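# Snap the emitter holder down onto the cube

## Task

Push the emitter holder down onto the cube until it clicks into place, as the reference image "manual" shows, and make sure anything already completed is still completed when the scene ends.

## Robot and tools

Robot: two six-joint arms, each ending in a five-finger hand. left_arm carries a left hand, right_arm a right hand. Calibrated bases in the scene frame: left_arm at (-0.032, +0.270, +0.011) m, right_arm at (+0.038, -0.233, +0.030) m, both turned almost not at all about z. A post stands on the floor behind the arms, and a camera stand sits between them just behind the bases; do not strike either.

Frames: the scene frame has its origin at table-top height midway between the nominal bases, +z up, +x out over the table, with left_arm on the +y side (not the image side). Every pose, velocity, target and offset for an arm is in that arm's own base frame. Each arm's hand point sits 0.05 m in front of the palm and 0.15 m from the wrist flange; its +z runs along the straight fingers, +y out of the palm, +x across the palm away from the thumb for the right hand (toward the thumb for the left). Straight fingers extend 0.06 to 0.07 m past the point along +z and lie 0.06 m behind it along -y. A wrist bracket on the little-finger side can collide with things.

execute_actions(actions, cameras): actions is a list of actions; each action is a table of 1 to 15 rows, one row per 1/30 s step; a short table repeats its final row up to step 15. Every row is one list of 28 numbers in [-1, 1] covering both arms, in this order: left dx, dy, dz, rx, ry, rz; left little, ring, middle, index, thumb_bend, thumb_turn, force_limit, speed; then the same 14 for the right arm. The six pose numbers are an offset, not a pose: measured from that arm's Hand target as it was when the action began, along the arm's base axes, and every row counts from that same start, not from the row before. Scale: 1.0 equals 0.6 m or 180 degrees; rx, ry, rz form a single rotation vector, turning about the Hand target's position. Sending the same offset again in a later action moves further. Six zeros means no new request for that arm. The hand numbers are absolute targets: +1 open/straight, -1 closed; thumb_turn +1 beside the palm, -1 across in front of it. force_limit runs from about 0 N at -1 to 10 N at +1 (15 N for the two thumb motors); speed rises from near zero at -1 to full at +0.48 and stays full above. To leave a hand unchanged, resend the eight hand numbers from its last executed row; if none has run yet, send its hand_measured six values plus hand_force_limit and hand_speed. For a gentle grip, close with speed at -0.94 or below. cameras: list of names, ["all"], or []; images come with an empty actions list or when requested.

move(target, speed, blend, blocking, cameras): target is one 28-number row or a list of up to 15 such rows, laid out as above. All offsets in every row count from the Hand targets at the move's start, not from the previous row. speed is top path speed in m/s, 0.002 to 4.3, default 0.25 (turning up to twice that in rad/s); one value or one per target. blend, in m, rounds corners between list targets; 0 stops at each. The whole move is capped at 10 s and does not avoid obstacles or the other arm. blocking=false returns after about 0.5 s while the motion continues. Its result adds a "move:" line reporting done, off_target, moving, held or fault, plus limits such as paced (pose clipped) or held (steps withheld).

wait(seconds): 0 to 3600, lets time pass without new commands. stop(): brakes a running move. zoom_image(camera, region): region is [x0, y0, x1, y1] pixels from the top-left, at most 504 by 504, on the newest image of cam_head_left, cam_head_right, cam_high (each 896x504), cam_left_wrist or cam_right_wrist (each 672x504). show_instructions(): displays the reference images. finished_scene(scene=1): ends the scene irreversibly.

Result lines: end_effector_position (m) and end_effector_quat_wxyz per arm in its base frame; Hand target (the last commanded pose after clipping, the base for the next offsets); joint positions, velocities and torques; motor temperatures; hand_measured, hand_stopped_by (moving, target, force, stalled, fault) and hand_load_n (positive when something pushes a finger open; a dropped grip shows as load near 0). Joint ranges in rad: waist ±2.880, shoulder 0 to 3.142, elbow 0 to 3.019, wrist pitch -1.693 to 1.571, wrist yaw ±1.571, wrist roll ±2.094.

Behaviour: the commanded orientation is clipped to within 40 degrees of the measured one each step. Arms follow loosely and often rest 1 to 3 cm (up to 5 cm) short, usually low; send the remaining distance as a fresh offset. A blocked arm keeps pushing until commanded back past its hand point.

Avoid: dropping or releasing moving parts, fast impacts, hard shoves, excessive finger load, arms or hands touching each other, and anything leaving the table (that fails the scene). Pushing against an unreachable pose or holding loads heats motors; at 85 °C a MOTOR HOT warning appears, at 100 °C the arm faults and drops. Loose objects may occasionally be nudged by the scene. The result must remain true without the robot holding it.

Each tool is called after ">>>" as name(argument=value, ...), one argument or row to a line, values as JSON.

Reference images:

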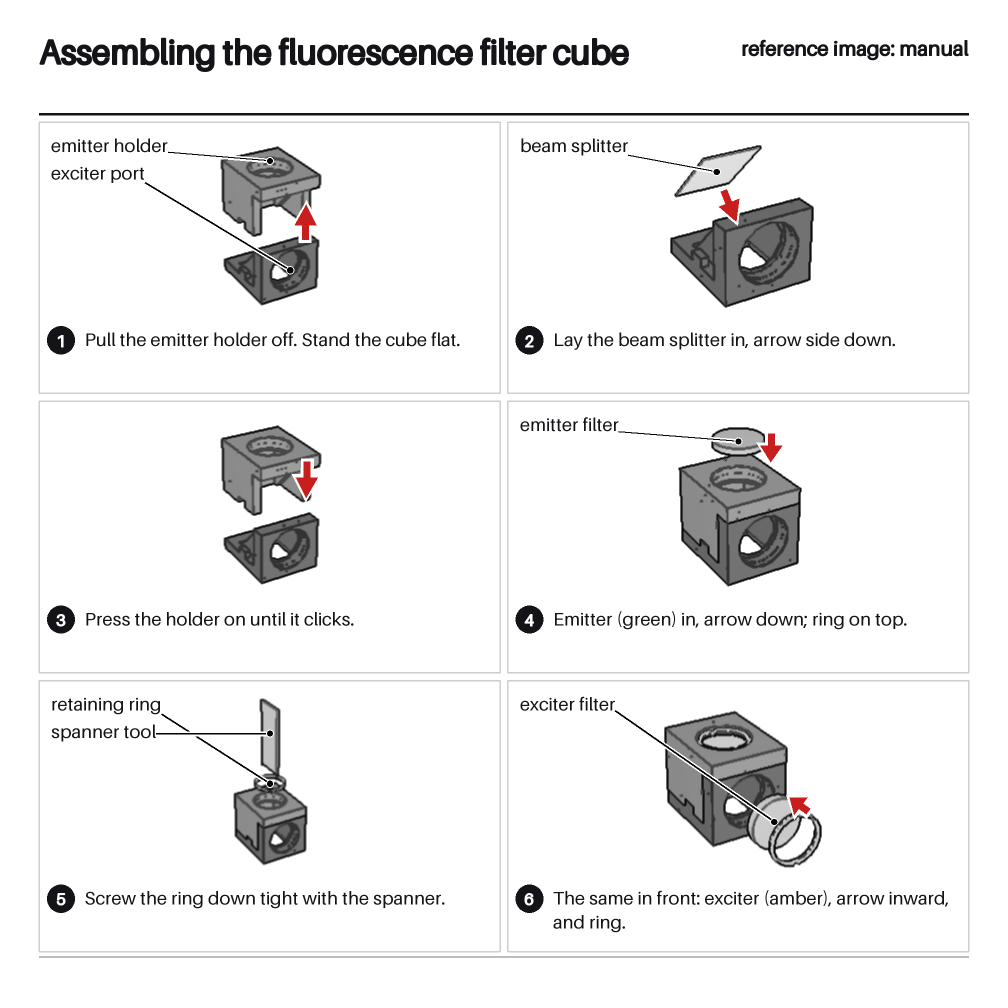

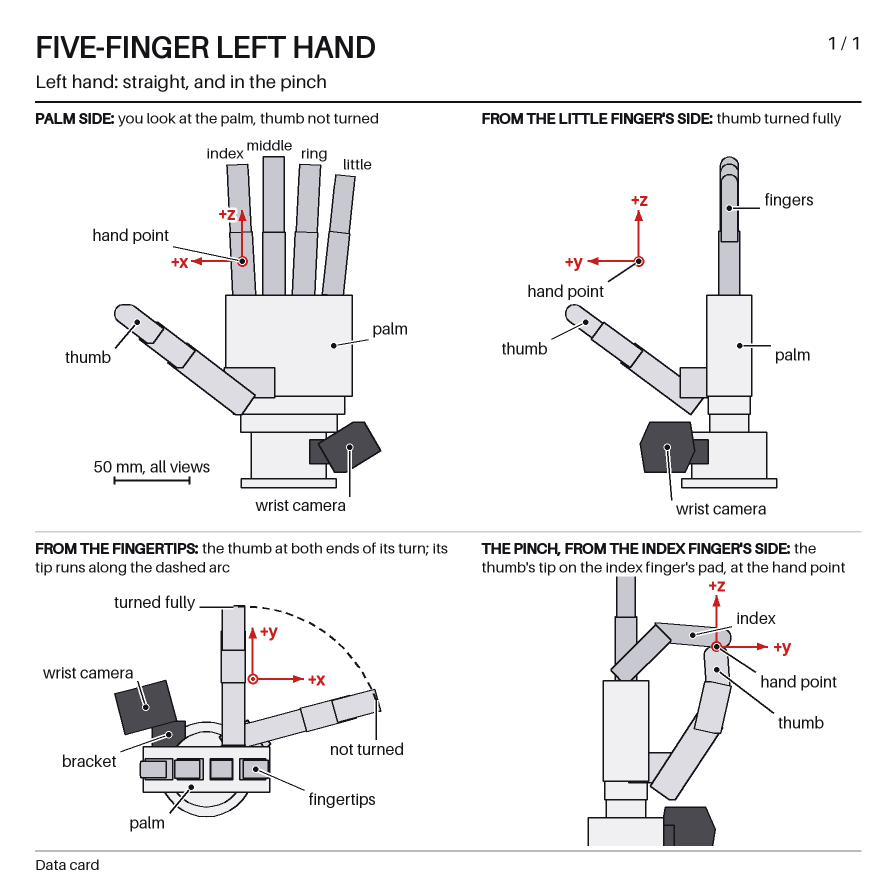

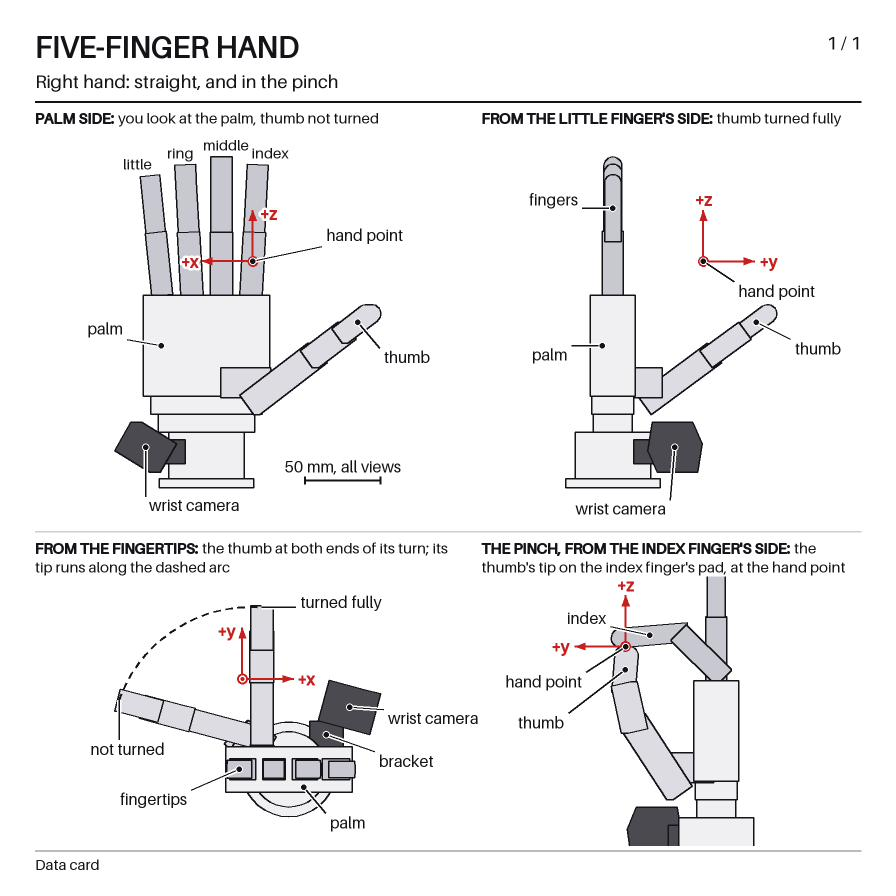

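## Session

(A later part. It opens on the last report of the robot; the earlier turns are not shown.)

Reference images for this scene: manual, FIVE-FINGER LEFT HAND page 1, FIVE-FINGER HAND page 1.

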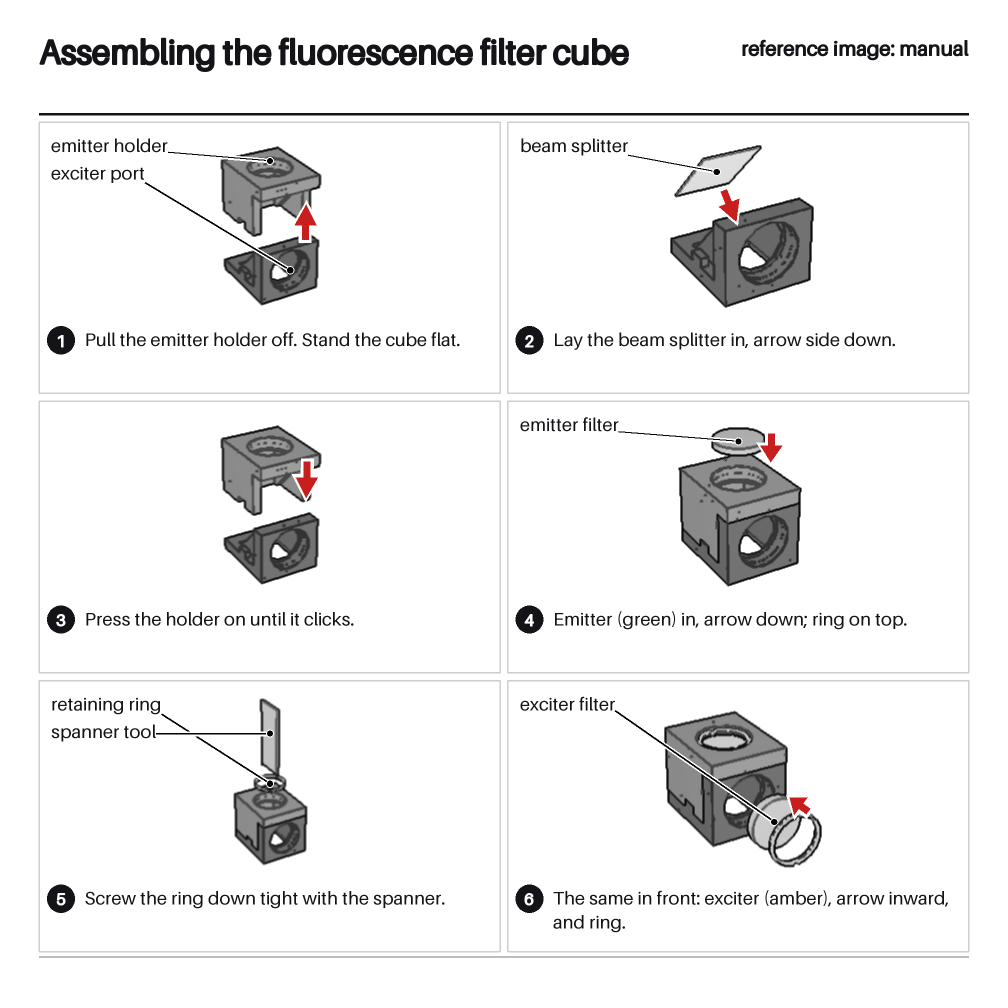

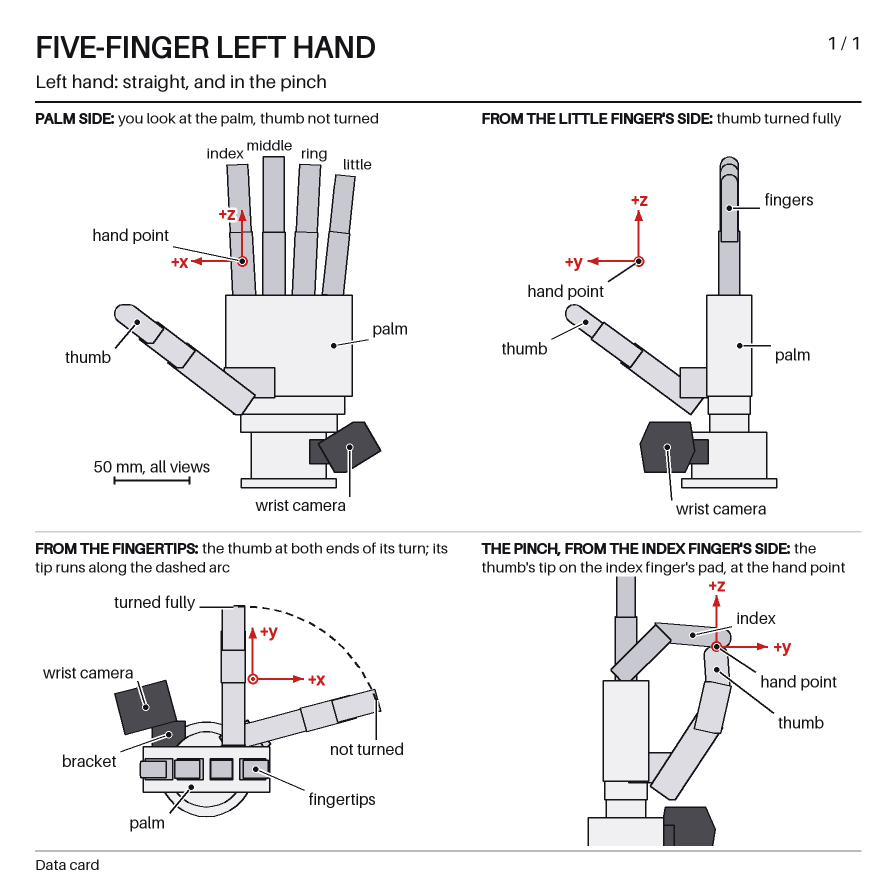

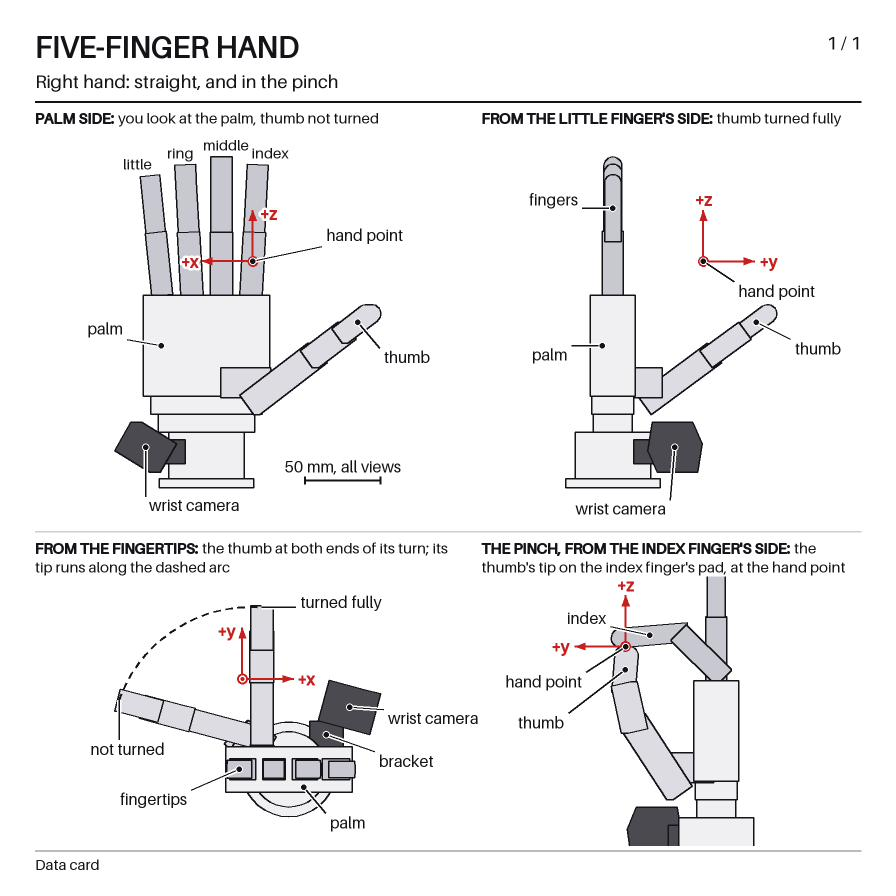

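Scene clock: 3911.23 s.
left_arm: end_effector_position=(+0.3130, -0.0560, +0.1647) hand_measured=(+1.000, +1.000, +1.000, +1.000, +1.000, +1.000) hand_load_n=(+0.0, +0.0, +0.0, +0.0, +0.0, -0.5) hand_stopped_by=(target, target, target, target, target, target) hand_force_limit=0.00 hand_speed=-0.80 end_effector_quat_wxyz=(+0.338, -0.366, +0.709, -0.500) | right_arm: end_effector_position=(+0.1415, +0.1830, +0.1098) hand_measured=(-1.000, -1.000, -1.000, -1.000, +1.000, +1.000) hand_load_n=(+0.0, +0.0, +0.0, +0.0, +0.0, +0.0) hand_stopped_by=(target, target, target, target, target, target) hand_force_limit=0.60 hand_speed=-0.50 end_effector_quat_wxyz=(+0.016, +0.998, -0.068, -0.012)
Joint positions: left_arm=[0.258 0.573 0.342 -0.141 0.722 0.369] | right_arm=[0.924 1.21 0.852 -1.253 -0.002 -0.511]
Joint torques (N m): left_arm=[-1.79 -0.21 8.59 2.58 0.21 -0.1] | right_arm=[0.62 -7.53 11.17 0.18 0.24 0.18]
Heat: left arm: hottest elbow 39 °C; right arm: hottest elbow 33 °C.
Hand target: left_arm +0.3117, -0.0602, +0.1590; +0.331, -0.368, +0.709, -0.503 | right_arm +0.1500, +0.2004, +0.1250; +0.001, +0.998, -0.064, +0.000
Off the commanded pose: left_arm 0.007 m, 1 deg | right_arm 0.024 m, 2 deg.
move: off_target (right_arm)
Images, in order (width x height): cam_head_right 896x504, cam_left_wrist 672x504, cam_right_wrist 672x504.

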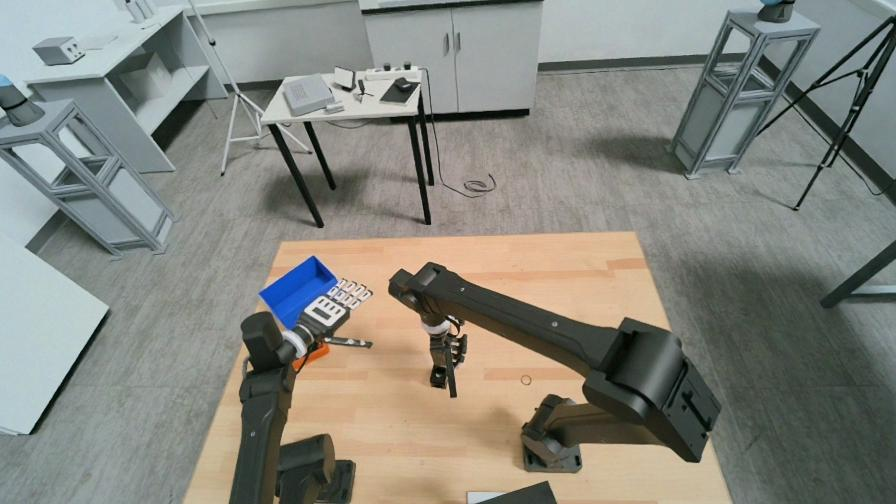

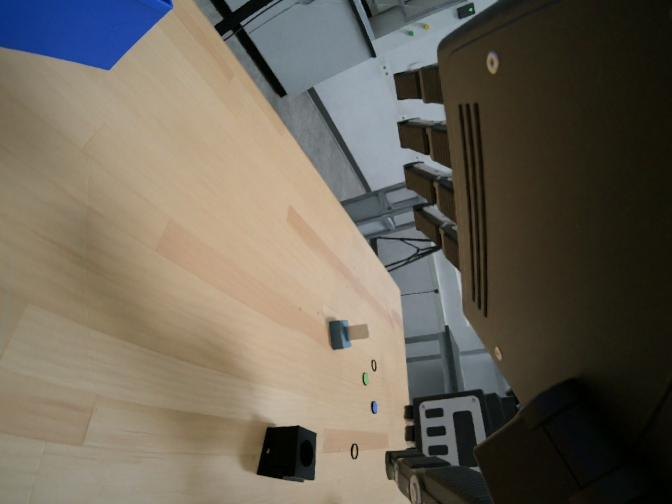

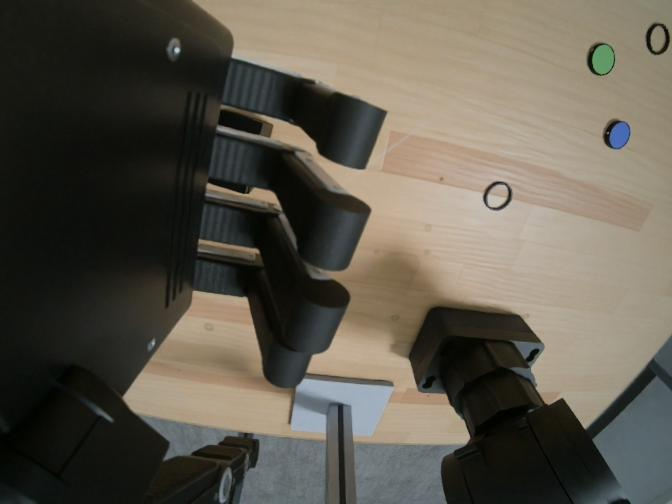

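>>> move(
  target=[0,0,0,0,0,0,1,1,1,1,1,1,0,-0.8,0.015,0.033,-0.1,0,0,0,-1,-1,-1,-1,1,1,0.6,-0.5],
  speed=0.1,
  cameras=["cam_right_wrist","cam_left_wrist","cam_head_right"],
)

>>> zoom_image(
  camera="cam_left_wrist",
  region=[240, 360, 520, 504],
)

>>> zoom_image(
  camera="cam_head_right",
  region=[390, 300, 510, 410],
)

Scene clock: 3935.20 s.
left_arm: end_effector_position=(+0.3130, -0.0560, +0.1647) hand_measured=(+1.000, +1.000, +1.000, +1.000, +1.000, +1.000) hand_load_n=(+0.0, +0.0, +0.0, +0.0, +0.0, -0.5) hand_stopped_by=(target, target, target, target, target, target) hand_force_limit=0.00 hand_speed=-0.80 end_effector_quat_wxyz=(+0.338, -0.366, +0.709, -0.500) | right_arm: end_effector_position=(+0.1613, +0.2163, +0.0675) hand_measured=(-1.000, -1.000, -1.000, -1.000, +1.000, +1.000) hand_load_n=(+0.0, +0.0, +0.0, +0.0, +0.0, -0.5) hand_stopped_by=(target, target, target, target, target, target) hand_force_limit=0.60 hand_speed=-0.50 end_effector_quat_wxyz=(+0.002, +0.998, -0.068, -0.002)
Joint positions: left_arm=[0.258 0.573 0.342 -0.141 0.722 0.369] | right_arm=[0.937 1.342 0.852 -1.088 -0.002 -0.498]
Joint torques (N m): left_arm=[-1.73 -0.09 8.46 2.62 0.21 -0.12] | right_arm=[0.67 -9.17 6.71 0.95 0.25 0.19]
Motor temperatures (°C): left_arm=[26 23 39 27 24 24] | right_arm=[26 25 37 24 25 25]
Heat: left arm: hottest elbow 39 °C; right arm: hottest elbow 37 °C.
Hand target: left_arm +0.3117, -0.0602, +0.1590; +0.331, -0.368, +0.709, -0.503 | right_arm +0.1590, +0.2201, +0.0650; +0.001, +0.998, -0.064, +0.000
Off the commanded pose: left_arm 0.007 m, 1 deg | right_arm 0.005 m, 1 deg.
move: done
Images, in order (width x height): cam_head_right 896x504, cam_left_wrist 672x504, cam_right_wrist 672x504.

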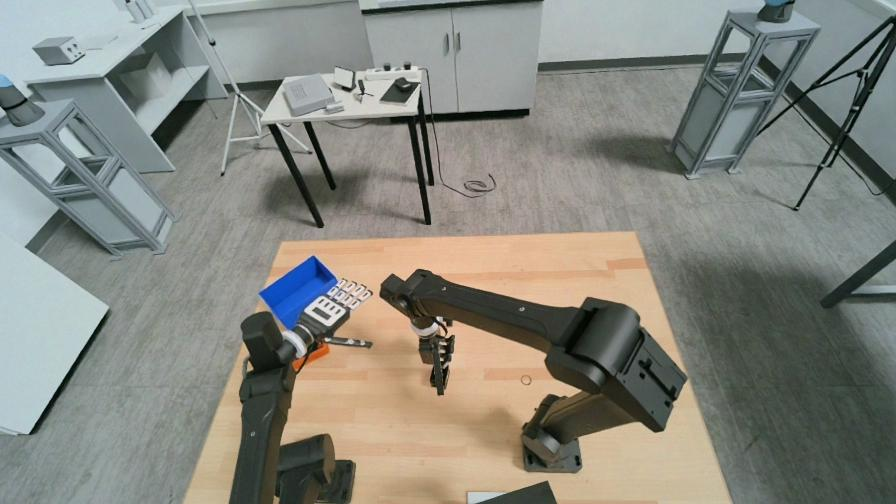

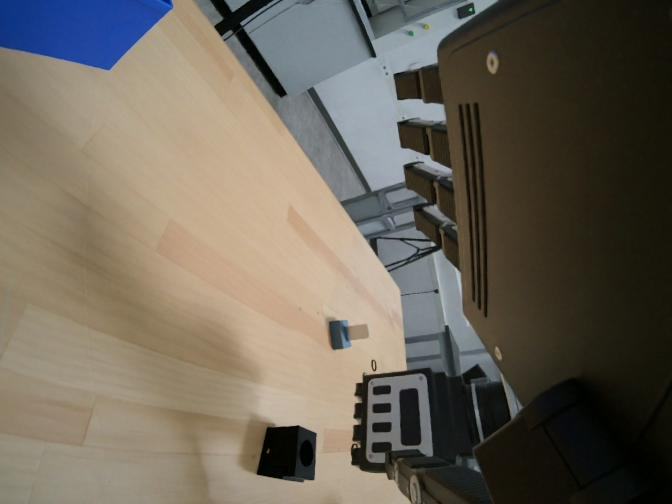

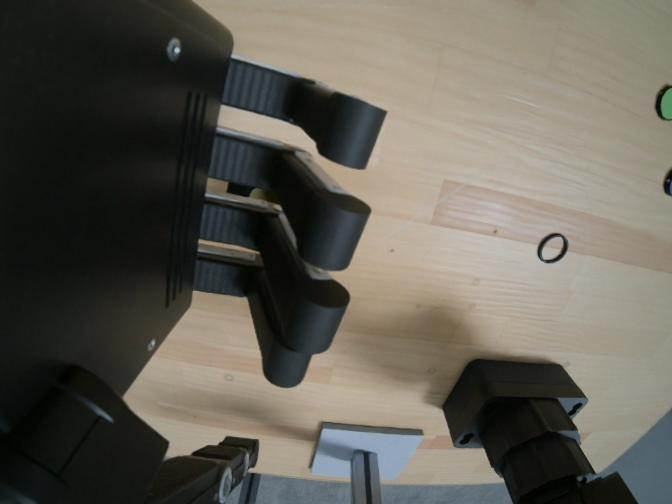

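Scaled by 1.800 from the camera's image (finer frame: 960x720).

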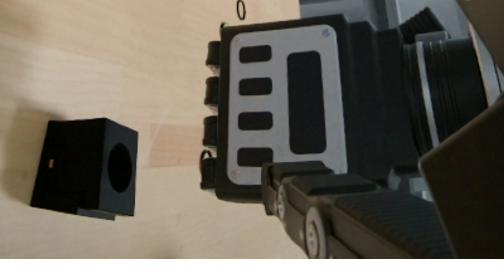

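Scaled by 4.200.

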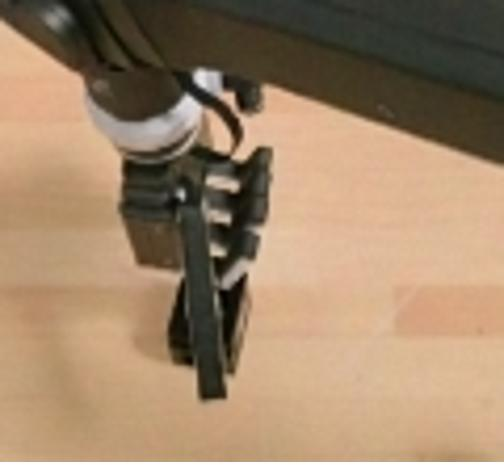

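>>> move(
  target=[0,0,0,0,0,0,1,1,1,1,1,1,0,-0.8,-0.017,-0.025,-0.05,0,0,0,-1,-1,-1,-1,1,1,0.6,-0.5],
  speed=0.08,
  cameras=["cam_right_wrist","cam_left_wrist","cam_head_right"],
)

>>> zoom_image(
  camera="cam_left_wrist",
  region=[240, 360, 520, 504],
)

>>> zoom_image(
  camera="cam_head_right",
  region=[390, 300, 510, 410],
)

Scene clock: 3941.83 s.
left_arm: end_effector_position=(+0.3130, -0.0560, +0.1647) hand_measured=(+1.000, +1.000, +1.000, +1.000, +1.000, +1.000) hand_load_n=(+0.0, -0.5, +0.0, +0.0, +0.0, +0.0) hand_stopped_by=(target, target, target, target, target, target) hand_force_limit=0.00 hand_speed=-0.80 end_effector_quat_wxyz=(+0.338, -0.366, +0.709, -0.500) | right_arm: end_effector_position=(+0.1512, +0.2026, +0.0377) hand_measured=(-1.000, -1.000, -1.000, -1.000, +1.000, +1.000) hand_load_n=(+0.0, +0.0, +0.0, +0.0, +0.0, +0.0) hand_stopped_by=(target, target, target, target, target, target) hand_force_limit=0.60 hand_speed=-0.50 end_effector_quat_wxyz=(+0.001, +0.998, -0.068, -0.002)
Joint positions: left_arm=[0.258 0.573 0.342 -0.141 0.722 0.369] | right_arm=[0.937 1.342 0.762 -0.996 -0.002 -0.498]
Joint torques (N m): left_arm=[-1.44 -0.21 8.59 2.51 0.21 -0.11] | right_arm=[0.56 -8.7 6.22 0.95 0.24 0.18]
Heat: left arm: hottest elbow 39 °C; right arm: hottest elbow 36 °C.
Hand target: left_arm +0.3117, -0.0602, +0.1590; +0.331, -0.368, +0.709, -0.503 | right_arm +0.1489, +0.2052, +0.0350; +0.001, +0.998, -0.065, +0.000
Off the commanded pose: left_arm 0.007 m, 1 deg | right_arm 0.004 m, 0 deg.
move: done
Images, in order (width x height): cam_head_right 896x504, cam_left_wrist 672x504, cam_right_wrist 672x504.

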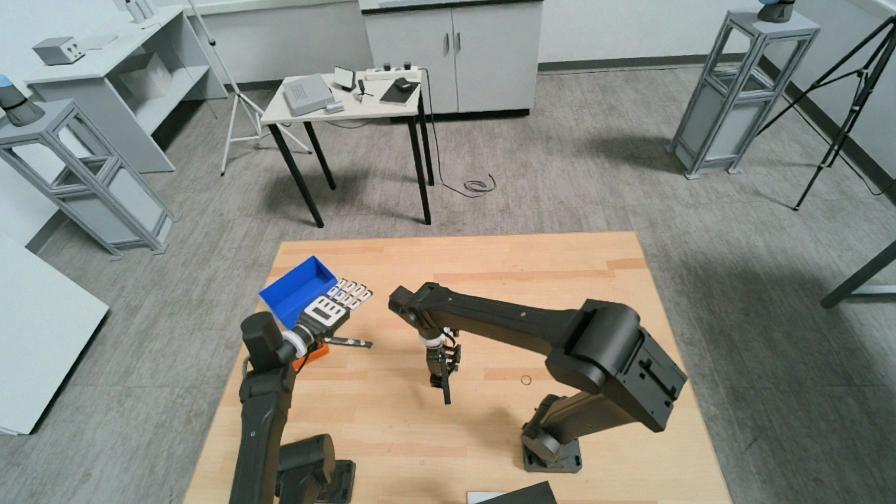

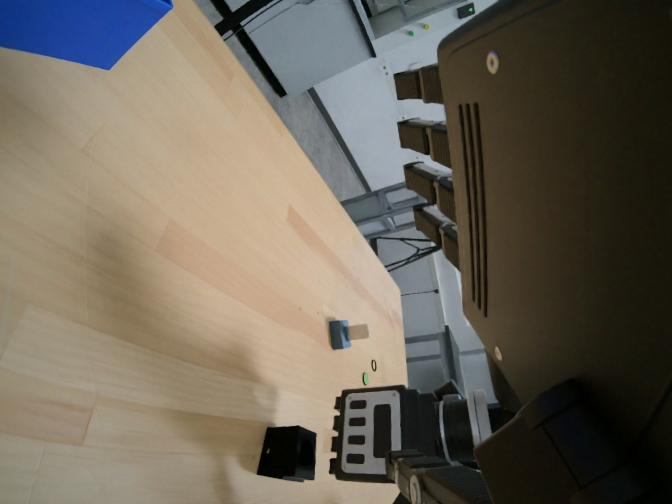

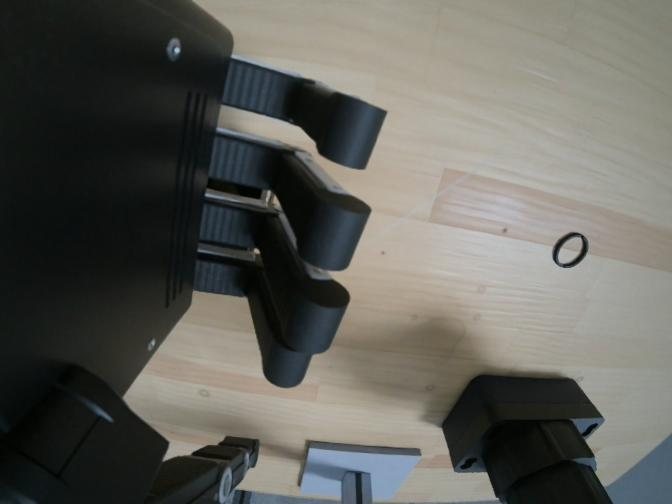

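Scaled by 1.800 from the camera's image (finer frame: 960x720).

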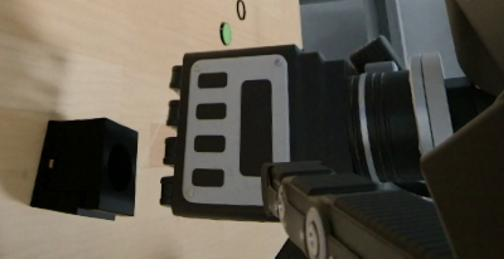

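Scaled by 4.200.

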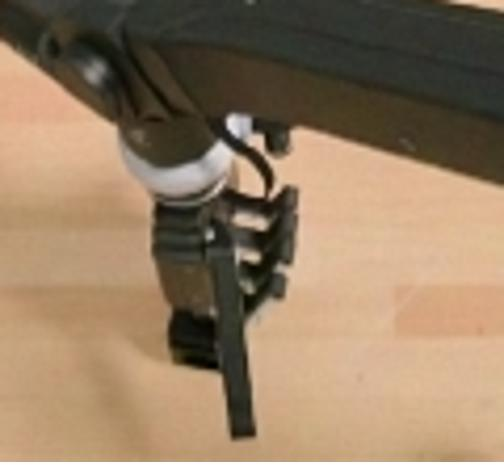

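>>> move(
  target=[0,0,0,0,0,0,1,1,1,1,1,1,0,-0.8,0,0,-0.045,0,0,0,-1,-1,-1,-1,1,1,0.6,-0.5],
  speed=0.05,
  cameras=["cam_right_wrist","cam_left_wrist","cam_head_right"],
)

>>> zoom_image(
  camera="cam_left_wrist",
  region=[240, 400, 400, 500],
)

>>> zoom_image(
  camera="cam_head_right",
  region=[390, 300, 510, 410],
)

Scene clock: 3950.23 s.
left_arm: end_effector_position=(+0.3130, -0.0560, +0.1647) hand_measured=(+1.000, +1.000, +1.000, +1.000, +1.000, +1.000) hand_load_n=(+0.0, -0.5, +0.0, +0.0, +0.0, +0.0) hand_stopped_by=(target, target, target, target, target, target) hand_force_limit=0.00 hand_speed=-0.80 end_effector_quat_wxyz=(+0.338, -0.366, +0.709, -0.500) | right_arm: end_effector_position=(+0.1507, +0.2020, +0.0145) hand_measured=(-1.000, -1.000, -1.000, -1.000, +1.000, +1.000) hand_load_n=(+0.0, +0.0, +0.0, +0.0, -0.5, +0.0) hand_stopped_by=(target, target, target, target, target, target) hand_force_limit=0.60 hand_speed=-0.50 end_effector_quat_wxyz=(+0.002, +0.998, -0.068, -0.002)
Joint positions: left_arm=[0.258 0.573 0.342 -0.141 0.722 0.369] | right_arm=[0.937 1.385 0.729 -0.921 -0.002 -0.498]
Joint torques (N m): left_arm=[-1.55 -0.03 8.53 2.54 0.22 -0.11] | right_arm=[0.5 -8.18 5.65 1.4 0.26 0.17]
Heat: left arm: hottest elbow 39 °C; right arm: hottest elbow 36 °C.
Hand target: left_arm +0.3117, -0.0602, +0.1590; +0.331, -0.368, +0.709, -0.503 | right_arm +0.1487, +0.2050, +0.0080; +0.001, +0.998, -0.065, +0.000
Off the commanded pose: left_arm 0.007 m, 1 deg | right_arm 0.007 m, 1 deg.
move: done
Images, in order (width x height): cam_head_right 896x504, cam_left_wrist 672x504, cam_right_wrist 672x504.

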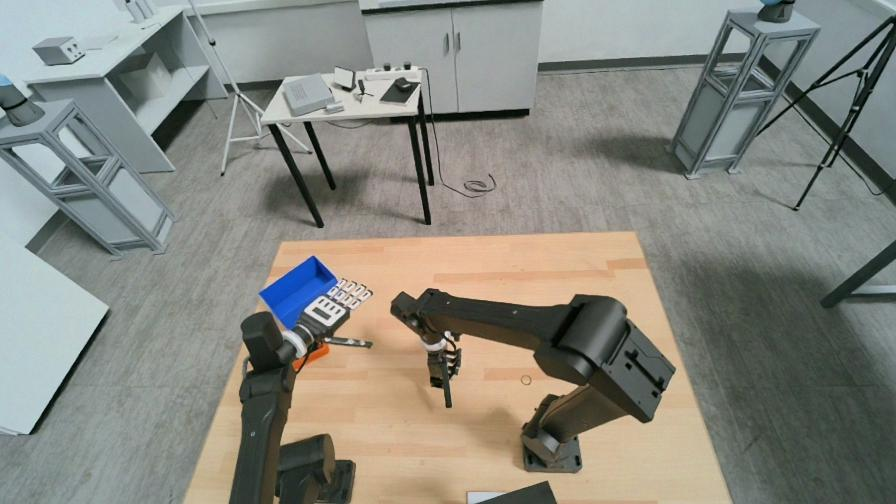

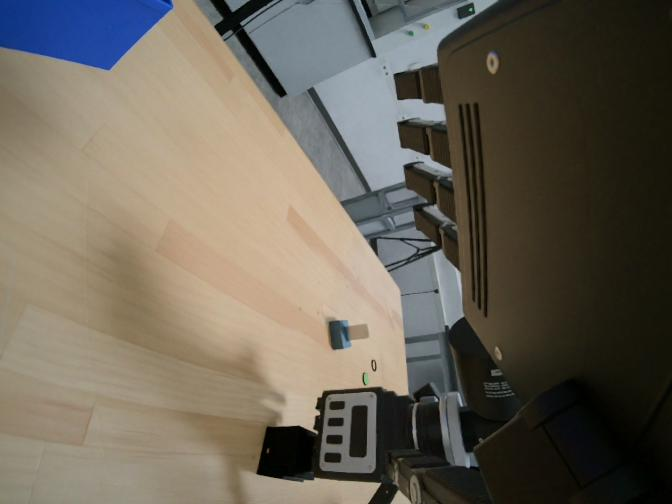

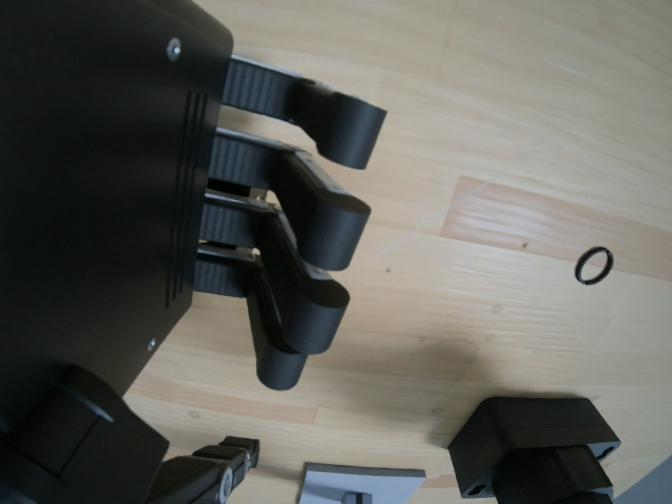

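Scaled by 3.150 from the camera's image (finer frame: 960x720).

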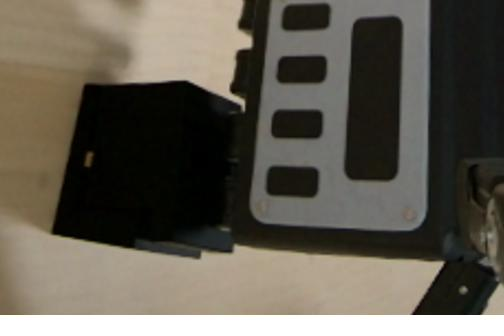

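Scaled by 4.200.

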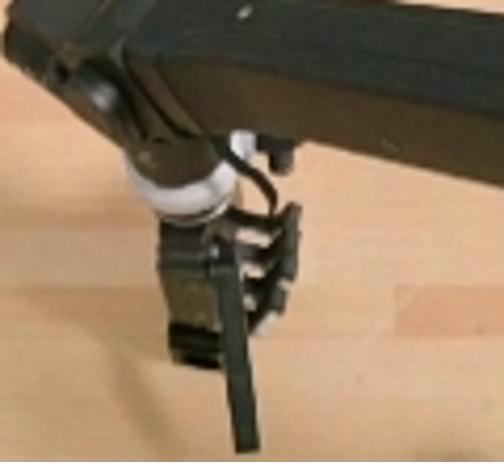

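>>> zoom_image(
  camera="cam_left_wrist",
  region=[250, 420, 325, 485],
)

Scaled by 6.720 from the camera's image (finer frame: 960x720).

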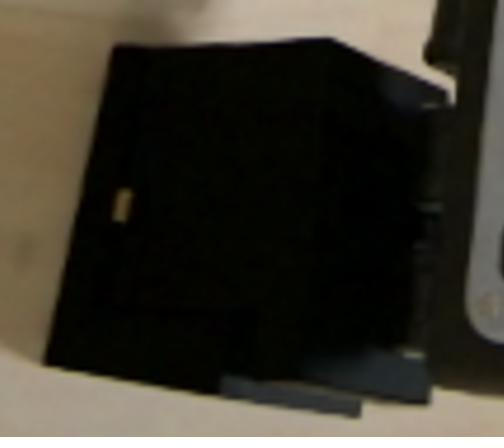

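>>> move(
  target=[
    [0,0,0,0,0,0,1,1,1,1,1,1,0,-0.8,-0.007,0,0,0,0,0,-1,-1,-1,-1,1,1,0.6,-0.5],
    [0,0,0,0,0,0,1,1,1,1,1,1,0,-0.8,-0.007,0,-0.035,0,0,0,-1,-1,-1,-1,1,1,0.6,-0.5],
  ],
  speed=0.03,
  cameras=["cam_left_wrist"],
)

>>> zoom_image(
  camera="cam_left_wrist",
  region=[250, 420, 325, 485],
)

Scene clock: 3962.37 s.
left_arm: end_effector_position=(+0.3130, -0.0560, +0.1647) hand_measured=(+1.000, +1.000, +1.000, +1.000, +1.000, +1.000) hand_load_n=(+0.0, +0.0, +0.0, +0.0, +0.0, +0.0) hand_stopped_by=(target, target, target, target, target, target) hand_force_limit=0.00 hand_speed=-0.80 end_effector_quat_wxyz=(+0.338, -0.366, +0.709, -0.500) | right_arm: end_effector_position=(+0.1501, +0.2023, +0.0132) hand_measured=(-1.000, -1.000, -1.000, -1.000, +1.000, +1.000) hand_load_n=(+0.0, +0.0, +0.0, +0.0, +0.0, +0.0) hand_stopped_by=(target, target, target, target, target, target) hand_force_limit=0.60 hand_speed=-0.50 end_effector_quat_wxyz=(-0.002, +0.998, -0.067, +0.002)
Joint positions: left_arm=[0.258 0.573 0.342 -0.141 0.722 0.369] | right_arm=[0.941 1.377 0.72 -0.908 0.001 -0.496]
Joint torques (N m): left_arm=[-1.85 -0.15 8.55 2.55 0.21 -0.12] | right_arm=[1.03 -4.84 3.9 3.11 0.17 0.25]
Heat: left arm: hottest elbow 39 °C; right arm: hottest elbow 35 °C.
Hand target: left_arm +0.3117, -0.0602, +0.1590; +0.331, -0.368, +0.709, -0.503 | right_arm +0.1446, +0.2051, -0.0130; +0.001, +0.998, -0.065, +0.000
Off the commanded pose: left_arm 0.007 m, 1 deg | right_arm 0.027 m, 0 deg.
move: off_target (right_arm)

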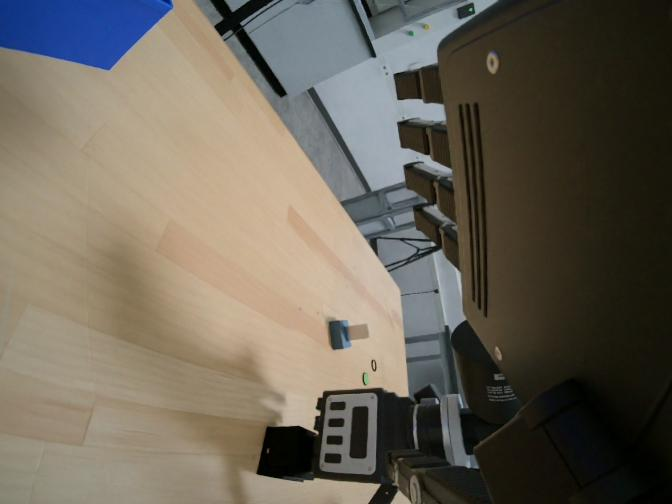

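Scaled by 6.720 from the camera's image (finer frame: 960x720).

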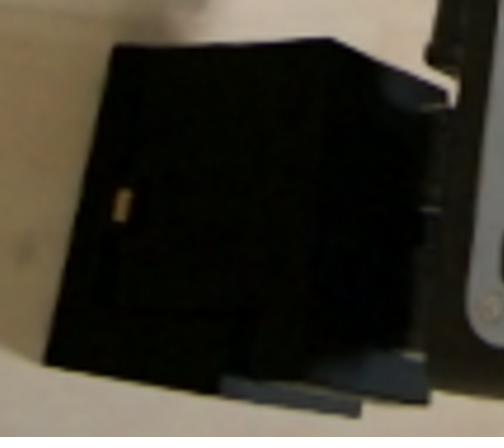

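>>> move(
  target=[0,0,0,0,0,0,1,1,1,1,1,1,0,-0.8,-0.012,0,-0.035,0,0,0,-1,-1,-1,-1,1,1,0.6,-0.5],
  speed=0.03,
  cameras=["cam_left_wrist"],
)

>>> zoom_image(
  camera="cam_left_wrist",
  region=[250, 420, 325, 485],
)

Scene clock: 3966.40 s.
left_arm: end_effector_position=(+0.3130, -0.0560, +0.1647) hand_measured=(+1.000, +1.000, +1.000, +1.000, +1.000, +1.000) hand_load_n=(+0.0, +0.0, +0.0, +0.0, +0.0, +0.0) hand_stopped_by=(target, target, target, target, target, target) hand_force_limit=0.00 hand_speed=-0.80 end_effector_quat_wxyz=(+0.338, -0.366, +0.709, -0.500) | right_arm: end_effector_position=(+0.1531, +0.2136, +0.0097) hand_measured=(-1.000, -1.000, -1.000, -1.000, +1.000, +1.000) hand_load_n=(+0.0, +0.0, +0.0, +0.0, +0.0, +0.0) hand_stopped_by=(target, target, target, target, target, target) hand_force_limit=0.60 hand_speed=-0.50 end_effector_quat_wxyz=(-0.026, +0.997, -0.065, +0.016)
Joint positions: left_arm=[0.258 0.573 0.342 -0.141 0.722 0.369] | right_arm=[0.954 1.367 0.709 -0.852 -0.001 -0.487]
Joint torques (N m): left_arm=[-1.49 -0.03 8.49 2.62 0.19 -0.13] | right_arm=[1.44 -1.73 2.19 3.22 0.25 0.32]
Heat: left arm: hottest elbow 39 °C; right arm: hottest elbow 34 °C.
Hand target: left_arm +0.3117, -0.0602, +0.1590; +0.331, -0.368, +0.709, -0.503 | right_arm +0.1374, +0.2052, -0.0340; +0.001, +0.998, -0.064, +0.000
Off the commanded pose: left_arm 0.007 m, 1 deg | right_arm 0.047 m, 4 deg.
move: off_target (right_arm)

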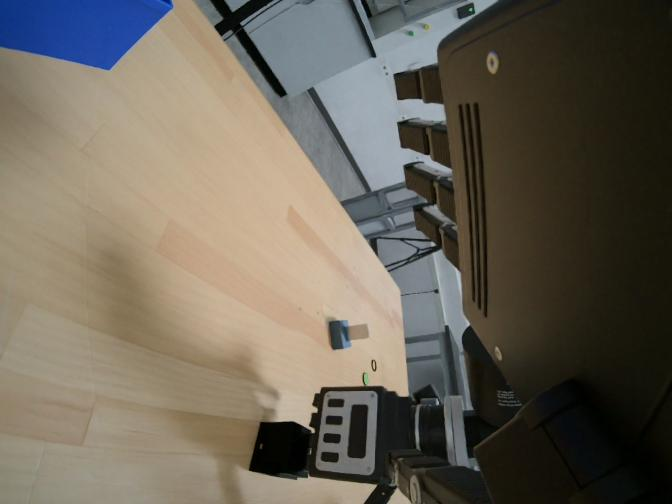

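Scaled by 6.720 from the camera's image (finer frame: 960x720).

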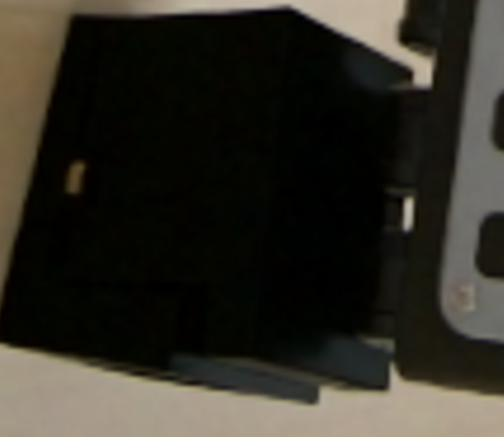

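>>> move(
  target=[0,0,0,0,0,0,1,1,1,1,1,1,0,-0.8,-0.005,-0.035,-0.01,0,0,0,-1,-1,-1,-1,1,1,0.6,-0.5],
  speed=0.03,
  cameras=["cam_left_wrist"],
)

>>> zoom_image(
  camera="cam_left_wrist",
  region=[240, 410, 330, 490],
)

Scene clock: 3977.87 s.
left_arm: end_effector_position=(+0.3130, -0.0560, +0.1647) hand_measured=(+1.000, +1.000, +1.000, +1.000, +1.000, +1.000) hand_load_n=(+0.0, +0.0, +0.0, +0.0, +0.0, +0.0) hand_stopped_by=(target, target, target, target, target, target) hand_force_limit=0.00 hand_speed=-0.80 end_effector_quat_wxyz=(+0.338, -0.366, +0.709, -0.500) | right_arm: end_effector_position=(+0.1525, +0.2128, +0.0074) hand_measured=(-1.000, -1.000, -1.000, -1.000, +1.000, +1.000) hand_load_n=(+0.5, +0.0, +0.0, +0.0, +0.0, +0.0) hand_stopped_by=(target, target, target, target, target, target) hand_force_limit=0.60 hand_speed=-0.50 end_effector_quat_wxyz=(-0.048, +0.996, -0.063, +0.028)
Joint positions: left_arm=[0.258 0.573 0.342 -0.141 0.722 0.369] | right_arm=[0.954 1.328 0.672 -0.804 -0.002 -0.49]
Joint torques (N m): left_arm=[-1.73 -0.32 8.5 2.52 0.21 -0.11] | right_arm=[-1.08 -1.2 1.09 2.22 0.23 0.11]
Heat: left arm: hottest elbow 39 °C; right arm: hottest elbow 33 °C.
Hand target: left_arm +0.3117, -0.0602, +0.1590; +0.331, -0.368, +0.709, -0.503 | right_arm +0.1344, +0.1842, -0.0400; +0.001, +0.998, -0.064, +0.000
Off the commanded pose: left_arm 0.007 m, 1 deg | right_arm 0.058 m, 6 deg.
move: off_target (right_arm)

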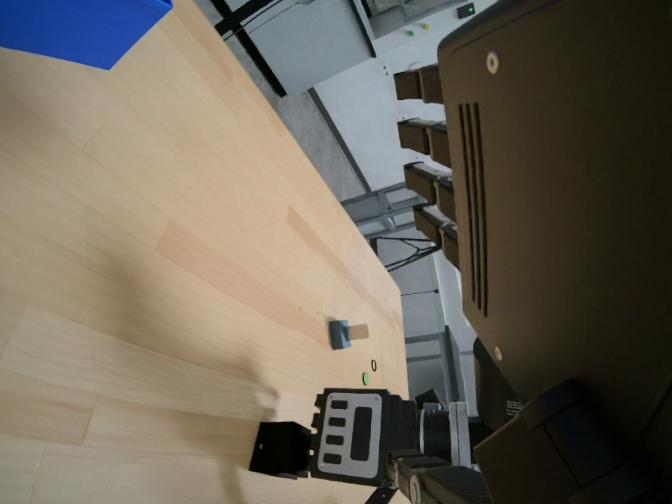

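Scaled by 5.600 from the camera's image (finer frame: 960x720).

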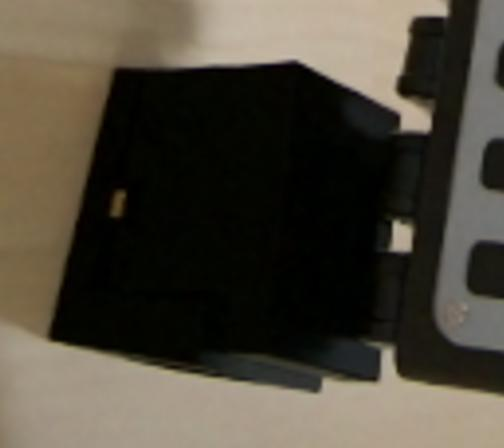

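>>> move(
  target=[0,0,0,0,0,0,1,1,1,1,1,1,0,-0.8,-0.01,0,0,-0.035,0,0,-1,-1,-1,-1,1,1,0.6,-0.5],
  speed=0.03,
  cameras=["cam_left_wrist"],
)

>>> zoom_image(
  camera="cam_left_wrist",
  region=[240, 410, 330, 490],
)

Scene clock: 3998.57 s.
left_arm: end_effector_position=(+0.3130, -0.0560, +0.1647) hand_measured=(+1.000, +1.000, +1.000, +1.000, +1.000, +1.000) hand_load_n=(+0.0, +0.0, +0.0, +0.0, +0.0, +0.0) hand_stopped_by=(target, target, target, target, target, target) hand_force_limit=0.00 hand_speed=-0.80 end_effector_quat_wxyz=(+0.338, -0.366, +0.709, -0.500) | right_arm: end_effector_position=(+0.1518, +0.2110, +0.0096) hand_measured=(-1.000, -1.000, -1.000, -1.000, +1.000, +1.000) hand_load_n=(+0.0, +0.0, +0.0, +0.0, +0.0, +0.0) hand_stopped_by=(target, target, target, target, target, target) hand_force_limit=0.60 hand_speed=-0.50 end_effector_quat_wxyz=(-0.009, +0.997, -0.065, +0.035)
Joint positions: left_arm=[0.258 0.573 0.342 -0.141 0.722 0.369] | right_arm=[0.984 1.368 0.707 -0.859 0.052 -0.457]
Joint torques (N m): left_arm=[-1.79 -0.03 8.61 2.58 0.23 -0.13] | right_arm=[0.97 0.85 1.92 1.61 0.56 0.29]
Motor temperatures (°C): left_arm=[26 23 39 27 24 24] | right_arm=[26 25 32 24 25 25]
Heat: left arm: hottest elbow 39 °C; right arm: hottest elbow 32 °C.
Hand target: left_arm +0.3117, -0.0602, +0.1590; +0.331, -0.368, +0.709, -0.503 | right_arm +0.1284, +0.1842, -0.0400; +0.056, +0.996, -0.065, +0.004
Off the commanded pose: left_arm 0.007 m, 1 deg | right_arm 0.061 m, 8 deg.
move: off_target (right_arm)

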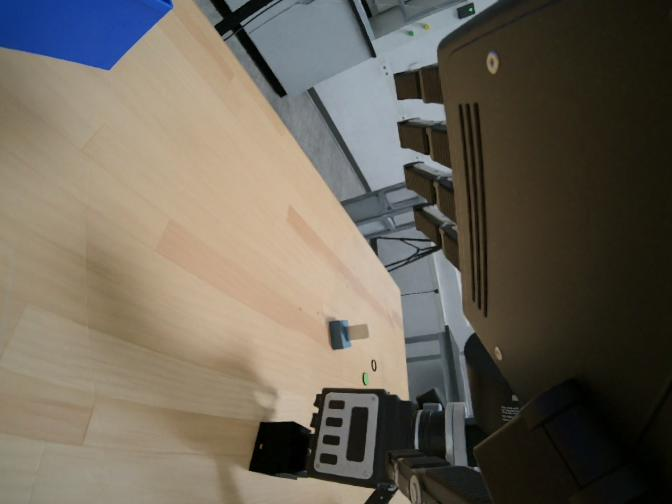

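Scaled by 5.600 from the camera's image (finer frame: 960x720).

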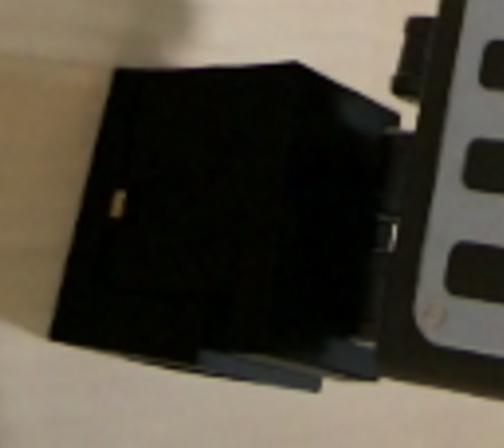

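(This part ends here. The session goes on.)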